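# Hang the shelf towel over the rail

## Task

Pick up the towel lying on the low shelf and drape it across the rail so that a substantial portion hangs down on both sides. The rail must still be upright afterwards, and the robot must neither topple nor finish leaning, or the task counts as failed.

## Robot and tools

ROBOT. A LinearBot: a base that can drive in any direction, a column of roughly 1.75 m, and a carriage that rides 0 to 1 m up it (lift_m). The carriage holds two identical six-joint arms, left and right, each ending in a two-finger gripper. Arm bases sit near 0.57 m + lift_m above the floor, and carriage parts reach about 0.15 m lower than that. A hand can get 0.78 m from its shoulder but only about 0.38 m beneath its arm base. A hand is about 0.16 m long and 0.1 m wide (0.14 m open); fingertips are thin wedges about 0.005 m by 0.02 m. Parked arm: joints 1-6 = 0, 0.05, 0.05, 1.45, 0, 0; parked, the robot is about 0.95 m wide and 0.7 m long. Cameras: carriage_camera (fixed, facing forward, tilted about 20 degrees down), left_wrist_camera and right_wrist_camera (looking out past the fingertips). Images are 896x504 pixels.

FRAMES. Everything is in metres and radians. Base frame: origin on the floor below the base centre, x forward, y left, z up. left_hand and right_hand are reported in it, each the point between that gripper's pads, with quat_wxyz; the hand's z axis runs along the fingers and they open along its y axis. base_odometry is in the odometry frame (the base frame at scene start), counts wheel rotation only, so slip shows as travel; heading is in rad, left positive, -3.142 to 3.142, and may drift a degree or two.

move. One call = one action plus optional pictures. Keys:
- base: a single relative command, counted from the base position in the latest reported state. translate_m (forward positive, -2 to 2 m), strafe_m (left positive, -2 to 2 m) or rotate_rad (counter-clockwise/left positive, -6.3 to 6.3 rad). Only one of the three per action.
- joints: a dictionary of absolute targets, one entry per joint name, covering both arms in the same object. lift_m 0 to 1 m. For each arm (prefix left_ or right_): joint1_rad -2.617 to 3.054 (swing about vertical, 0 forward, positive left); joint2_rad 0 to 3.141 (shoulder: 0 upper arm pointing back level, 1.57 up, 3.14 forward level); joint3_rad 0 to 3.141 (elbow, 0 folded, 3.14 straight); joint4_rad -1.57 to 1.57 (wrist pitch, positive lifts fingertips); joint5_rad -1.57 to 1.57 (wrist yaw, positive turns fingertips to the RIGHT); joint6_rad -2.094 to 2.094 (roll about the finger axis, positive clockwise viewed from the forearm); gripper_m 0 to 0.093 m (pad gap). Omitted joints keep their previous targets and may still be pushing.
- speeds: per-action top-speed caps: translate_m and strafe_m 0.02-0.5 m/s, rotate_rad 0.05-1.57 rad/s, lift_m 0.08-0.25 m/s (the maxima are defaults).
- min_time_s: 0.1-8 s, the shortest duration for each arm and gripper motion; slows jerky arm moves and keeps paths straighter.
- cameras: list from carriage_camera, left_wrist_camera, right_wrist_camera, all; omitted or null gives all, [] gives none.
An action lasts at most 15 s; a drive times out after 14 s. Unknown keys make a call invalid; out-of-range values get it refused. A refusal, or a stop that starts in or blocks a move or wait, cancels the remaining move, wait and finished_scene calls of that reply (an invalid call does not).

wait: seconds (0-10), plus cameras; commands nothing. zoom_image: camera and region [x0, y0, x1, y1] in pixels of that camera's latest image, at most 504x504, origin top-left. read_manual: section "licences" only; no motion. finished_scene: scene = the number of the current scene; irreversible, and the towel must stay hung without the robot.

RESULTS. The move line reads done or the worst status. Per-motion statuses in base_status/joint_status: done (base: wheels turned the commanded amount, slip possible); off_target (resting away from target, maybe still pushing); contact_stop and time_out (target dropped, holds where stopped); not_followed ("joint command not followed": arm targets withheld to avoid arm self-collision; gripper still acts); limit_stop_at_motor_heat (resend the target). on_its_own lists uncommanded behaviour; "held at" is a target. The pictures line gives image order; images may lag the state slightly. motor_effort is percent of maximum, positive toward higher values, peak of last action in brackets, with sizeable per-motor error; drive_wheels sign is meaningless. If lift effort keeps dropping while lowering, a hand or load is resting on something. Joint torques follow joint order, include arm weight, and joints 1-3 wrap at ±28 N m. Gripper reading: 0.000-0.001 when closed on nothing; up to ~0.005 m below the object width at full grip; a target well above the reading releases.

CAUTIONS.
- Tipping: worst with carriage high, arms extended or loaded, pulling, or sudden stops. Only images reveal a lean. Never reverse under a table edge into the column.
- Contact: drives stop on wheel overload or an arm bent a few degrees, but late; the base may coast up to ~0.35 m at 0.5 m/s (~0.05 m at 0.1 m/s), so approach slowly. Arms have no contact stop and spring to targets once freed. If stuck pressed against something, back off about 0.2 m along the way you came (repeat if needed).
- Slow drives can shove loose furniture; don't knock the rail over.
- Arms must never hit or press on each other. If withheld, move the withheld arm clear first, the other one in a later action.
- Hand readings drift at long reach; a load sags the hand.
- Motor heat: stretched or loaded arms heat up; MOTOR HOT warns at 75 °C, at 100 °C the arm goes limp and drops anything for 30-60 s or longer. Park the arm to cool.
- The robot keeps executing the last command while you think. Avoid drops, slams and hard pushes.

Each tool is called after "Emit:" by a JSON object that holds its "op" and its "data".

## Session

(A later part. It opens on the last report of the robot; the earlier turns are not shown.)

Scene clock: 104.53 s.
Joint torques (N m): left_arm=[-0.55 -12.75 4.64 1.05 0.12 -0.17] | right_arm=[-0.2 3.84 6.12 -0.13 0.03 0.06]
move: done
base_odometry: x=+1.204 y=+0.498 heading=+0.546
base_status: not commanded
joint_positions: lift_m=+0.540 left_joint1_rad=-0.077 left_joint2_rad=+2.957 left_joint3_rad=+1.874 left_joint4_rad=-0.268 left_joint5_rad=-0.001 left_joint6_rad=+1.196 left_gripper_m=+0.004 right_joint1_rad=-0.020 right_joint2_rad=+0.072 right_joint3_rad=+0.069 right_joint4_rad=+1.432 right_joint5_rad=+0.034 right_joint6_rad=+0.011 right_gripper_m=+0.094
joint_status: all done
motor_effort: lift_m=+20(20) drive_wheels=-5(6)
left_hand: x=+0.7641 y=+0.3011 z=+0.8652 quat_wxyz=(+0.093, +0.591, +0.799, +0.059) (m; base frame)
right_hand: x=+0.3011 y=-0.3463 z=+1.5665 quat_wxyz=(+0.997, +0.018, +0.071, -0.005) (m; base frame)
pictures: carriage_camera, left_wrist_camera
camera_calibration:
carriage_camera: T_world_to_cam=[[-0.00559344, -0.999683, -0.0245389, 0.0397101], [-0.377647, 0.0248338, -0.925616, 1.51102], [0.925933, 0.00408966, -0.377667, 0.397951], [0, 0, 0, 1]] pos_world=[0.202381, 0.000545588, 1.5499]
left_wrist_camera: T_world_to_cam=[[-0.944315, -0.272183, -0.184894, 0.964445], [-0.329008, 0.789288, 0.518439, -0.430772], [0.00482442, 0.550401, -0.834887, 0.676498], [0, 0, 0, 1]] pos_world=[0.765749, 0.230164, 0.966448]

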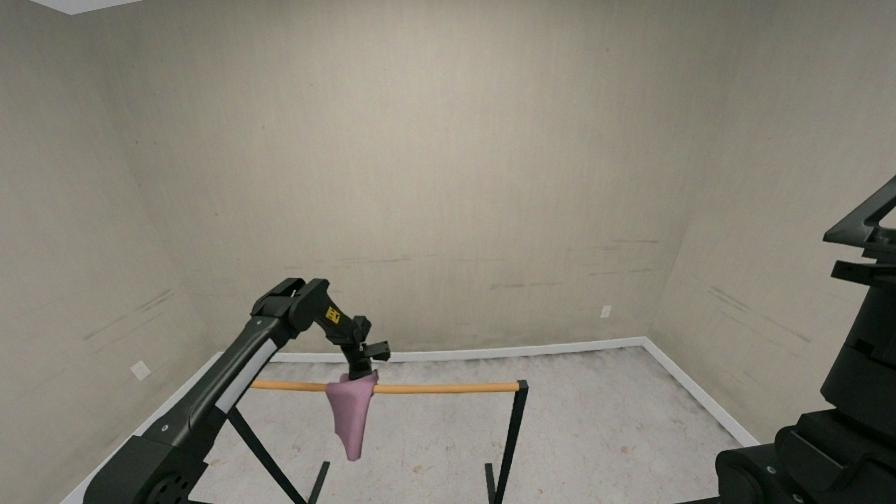

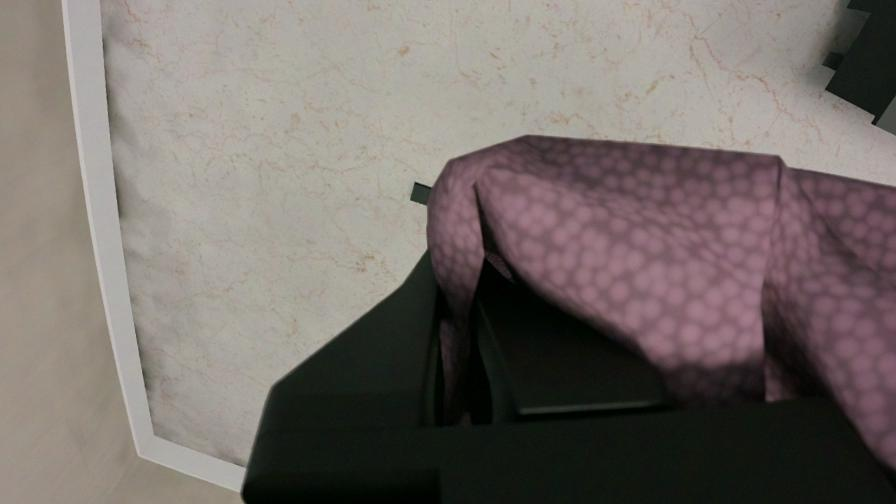

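Emit:
{"op": "move", "data": {"joints": {"left_gripper_m":0.06}, "min_time_s": 2, "cameras": ["carriage_camera","left_wrist_camera"]}}

Emit:
{"op": "zoom_image", "data": {"camera": "carriage_camera", "region": [220, 260, 620, 504]}}

Scene clock: 114.63 s.
Joint torques (N m): left_arm=[-0.62 -12.68 4.7 1.03 0.1 -0.16] | right_arm=[-0.2 3.77 6.17 -0.11 0.02 0.07]
move: done
base_odometry: x=+1.204 y=+0.498 heading=+0.546
base_status: not commanded
joint_positions: lift_m=+0.540 left_joint1_rad=-0.077 left_joint2_rad=+2.957 left_joint3_rad=+1.874 left_joint4_rad=-0.268 left_joint5_rad=-0.001 left_joint6_rad=+1.196 left_gripper_m=+0.060 right_joint1_rad=-0.020 right_joint2_rad=+0.072 right_joint3_rad=+0.069 right_joint4_rad=+1.432 right_joint5_rad=+0.034 right_joint6_rad=+0.011 right_gripper_m=+0.094
joint_status: all done
motor_effort: lift_m=+20(20) drive_wheels=+6(6)
left_hand: x=+0.7641 y=+0.3011 z=+0.8652 quat_wxyz=(+0.093, +0.591, +0.799, +0.059) (m; base frame)
right_hand: x=+0.3011 y=-0.3463 z=+1.5665 quat_wxyz=(+0.997, +0.018, +0.071, -0.005) (m; base frame)
pictures: carriage_camera, left_wrist_camera
camera_calibration:
carriage_camera: T_world_to_cam=[[-0.00559344, -0.999683, -0.0245389, 0.0397101], [-0.377647, 0.0248338, -0.925616, 1.51102], [0.925933, 0.00408966, -0.377667, 0.397951], [0, 0, 0, 1]] pos_world=[0.202381, 0.000545588, 1.5499]
left_wrist_camera: T_world_to_cam=[[-0.944315, -0.272183, -0.184894, 0.964445], [-0.329008, 0.789288, 0.518439, -0.430772], [0.00482442, 0.550401, -0.834887, 0.676498], [0, 0, 0, 1]] pos_world=[0.765749, 0.230164, 0.966448]

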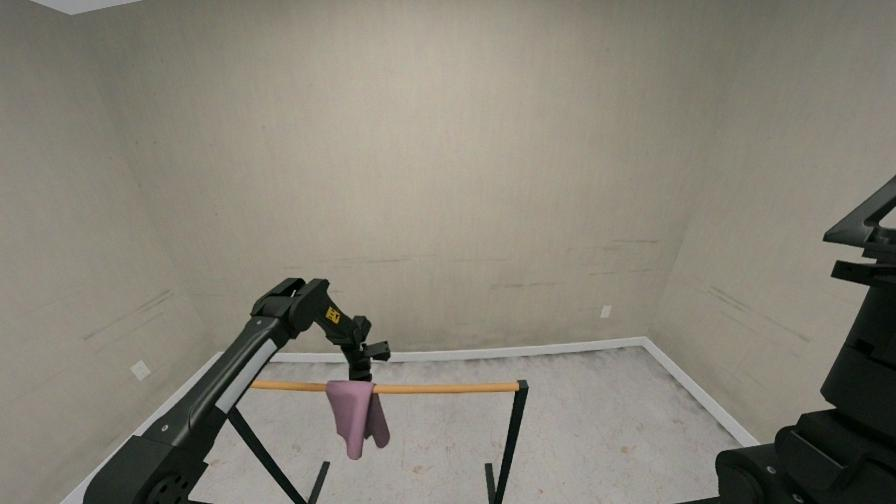

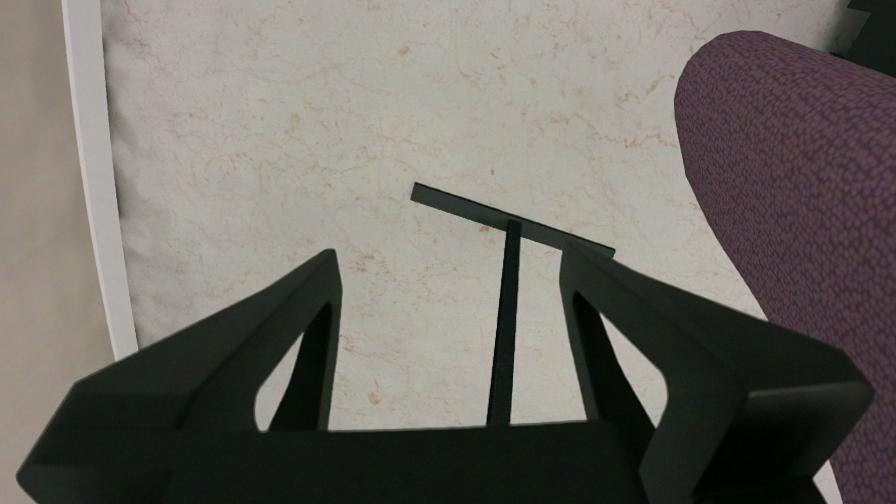

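Scaled by 1.260 from the camera's 896x504 image, which has a finer 1280x720 frame.

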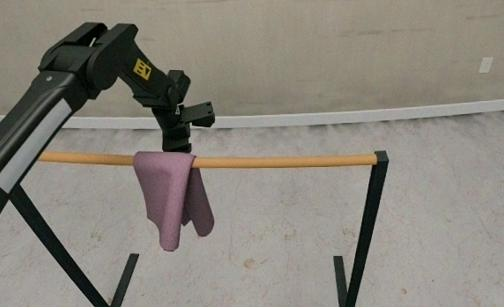

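Excellent; both sides balanced. Retreat.

Emit:
{"op": "move", "data": {"joints": {"lift_m":0.85}, "speeds": {"lift_m":0.12}, "cameras": []}}

Emit:
{"op": "move", "data": {"base": {"translate_m":-0.5}, "speeds": {"translate_m":0.25}, "cameras": ["carriage_camera"]}}

Emit:
{"op": "zoom_image", "data": {"camera": "carriage_camera", "region": [260, 280, 560, 480]}}

Scene clock: 120.70 s.
Joint torques (N m): left_arm=[-0.53 -12.88 4.68 0.98 0.13 -0.15] | right_arm=[-0.18 3.73 6.06 -0.14 0.03 0.06]
move: done
base_odometry: x=+1.204 y=+0.498 heading=+0.546
base_status: not commanded
joint_positions: lift_m=+0.850 left_joint1_rad=-0.077 left_joint2_rad=+2.958 left_joint3_rad=+1.874 left_joint4_rad=-0.262 left_joint5_rad=-0.001 left_joint6_rad=+1.196 left_gripper_m=+0.060 right_joint1_rad=-0.020 right_joint2_rad=+0.072 right_joint3_rad=+0.069 right_joint4_rad=+1.432 right_joint5_rad=+0.034 right_joint6_rad=+0.011 right_gripper_m=+0.094
joint_status: all done
motor_effort: lift_m=+24(30) drive_wheels=+6(6)
left_hand: x=+0.7649 y=+0.3010 z=+1.1743 quat_wxyz=(+0.095, +0.591, +0.799, +0.060) (m; base frame)
right_hand: x=+0.3011 y=-0.3463 z=+1.8759 quat_wxyz=(+0.997, +0.018, +0.071, -0.005) (m; base frame)
pictures: none
No camera images: "cameras" was empty.

Scene clock: 124.10 s.
Joint torques (N m): left_arm=[-0.51 -12.82 4.75 0.96 0.11 -0.16] | right_arm=[-0.13 3.89 6.11 -0.1 0.01 0.06]
move: done
base_odometry: x=+0.777 y=+0.238 heading=+0.547
base_status: done
joint_positions: lift_m=+0.850 left_joint1_rad=-0.077 left_joint2_rad=+2.958 left_joint3_rad=+1.874 left_joint4_rad=-0.260 left_joint5_rad=-0.001 left_joint6_rad=+1.196 left_gripper_m=+0.060 right_joint1_rad=-0.020 right_joint2_rad=+0.072 right_joint3_rad=+0.069 right_joint4_rad=+1.431 right_joint5_rad=+0.035 right_joint6_rad=+0.011 right_gripper_m=+0.094
joint_status: not commanded
motor_effort: lift_m=+24(25) drive_wheels=-5(21)
left_hand: x=+0.7654 y=+0.3010 z=+1.1744 quat_wxyz=(+0.096, +0.591, +0.799, +0.060) (m; base frame)
right_hand: x=+0.3015 y=-0.3464 z=+1.8759 quat_wxyz=(+0.997, +0.019, +0.071, -0.006) (m; base frame)
pictures: carriage_camera
camera_calibration:
carriage_camera: T_world_to_cam=[[-0.00559344, -0.999683, -0.0245389, 0.0473039], [-0.377647, 0.0248338, -0.925616, 1.79746], [0.925933, 0.00408966, -0.377667, 0.514823], [0, 0, 0, 1]] pos_world=[0.202381, 0.000545588, 1.85935]

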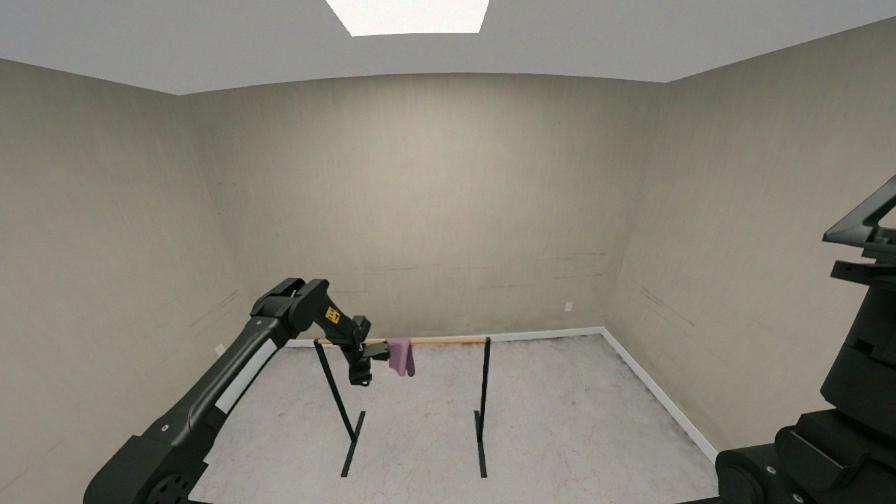

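Scaled by 1.680 from the camera's 896x504 image, which has a finer 1280x720 frame.

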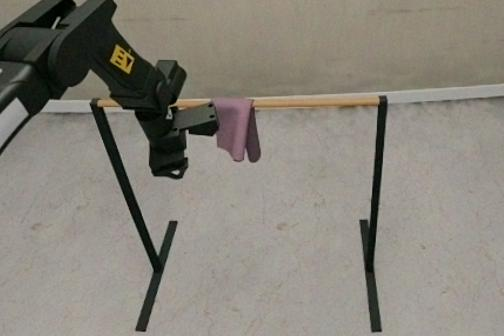

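Towel hangs on both sides; rail stands.

Emit:
{"op": "finished_scene", "data": {"scene": 2}}

The scene is finished.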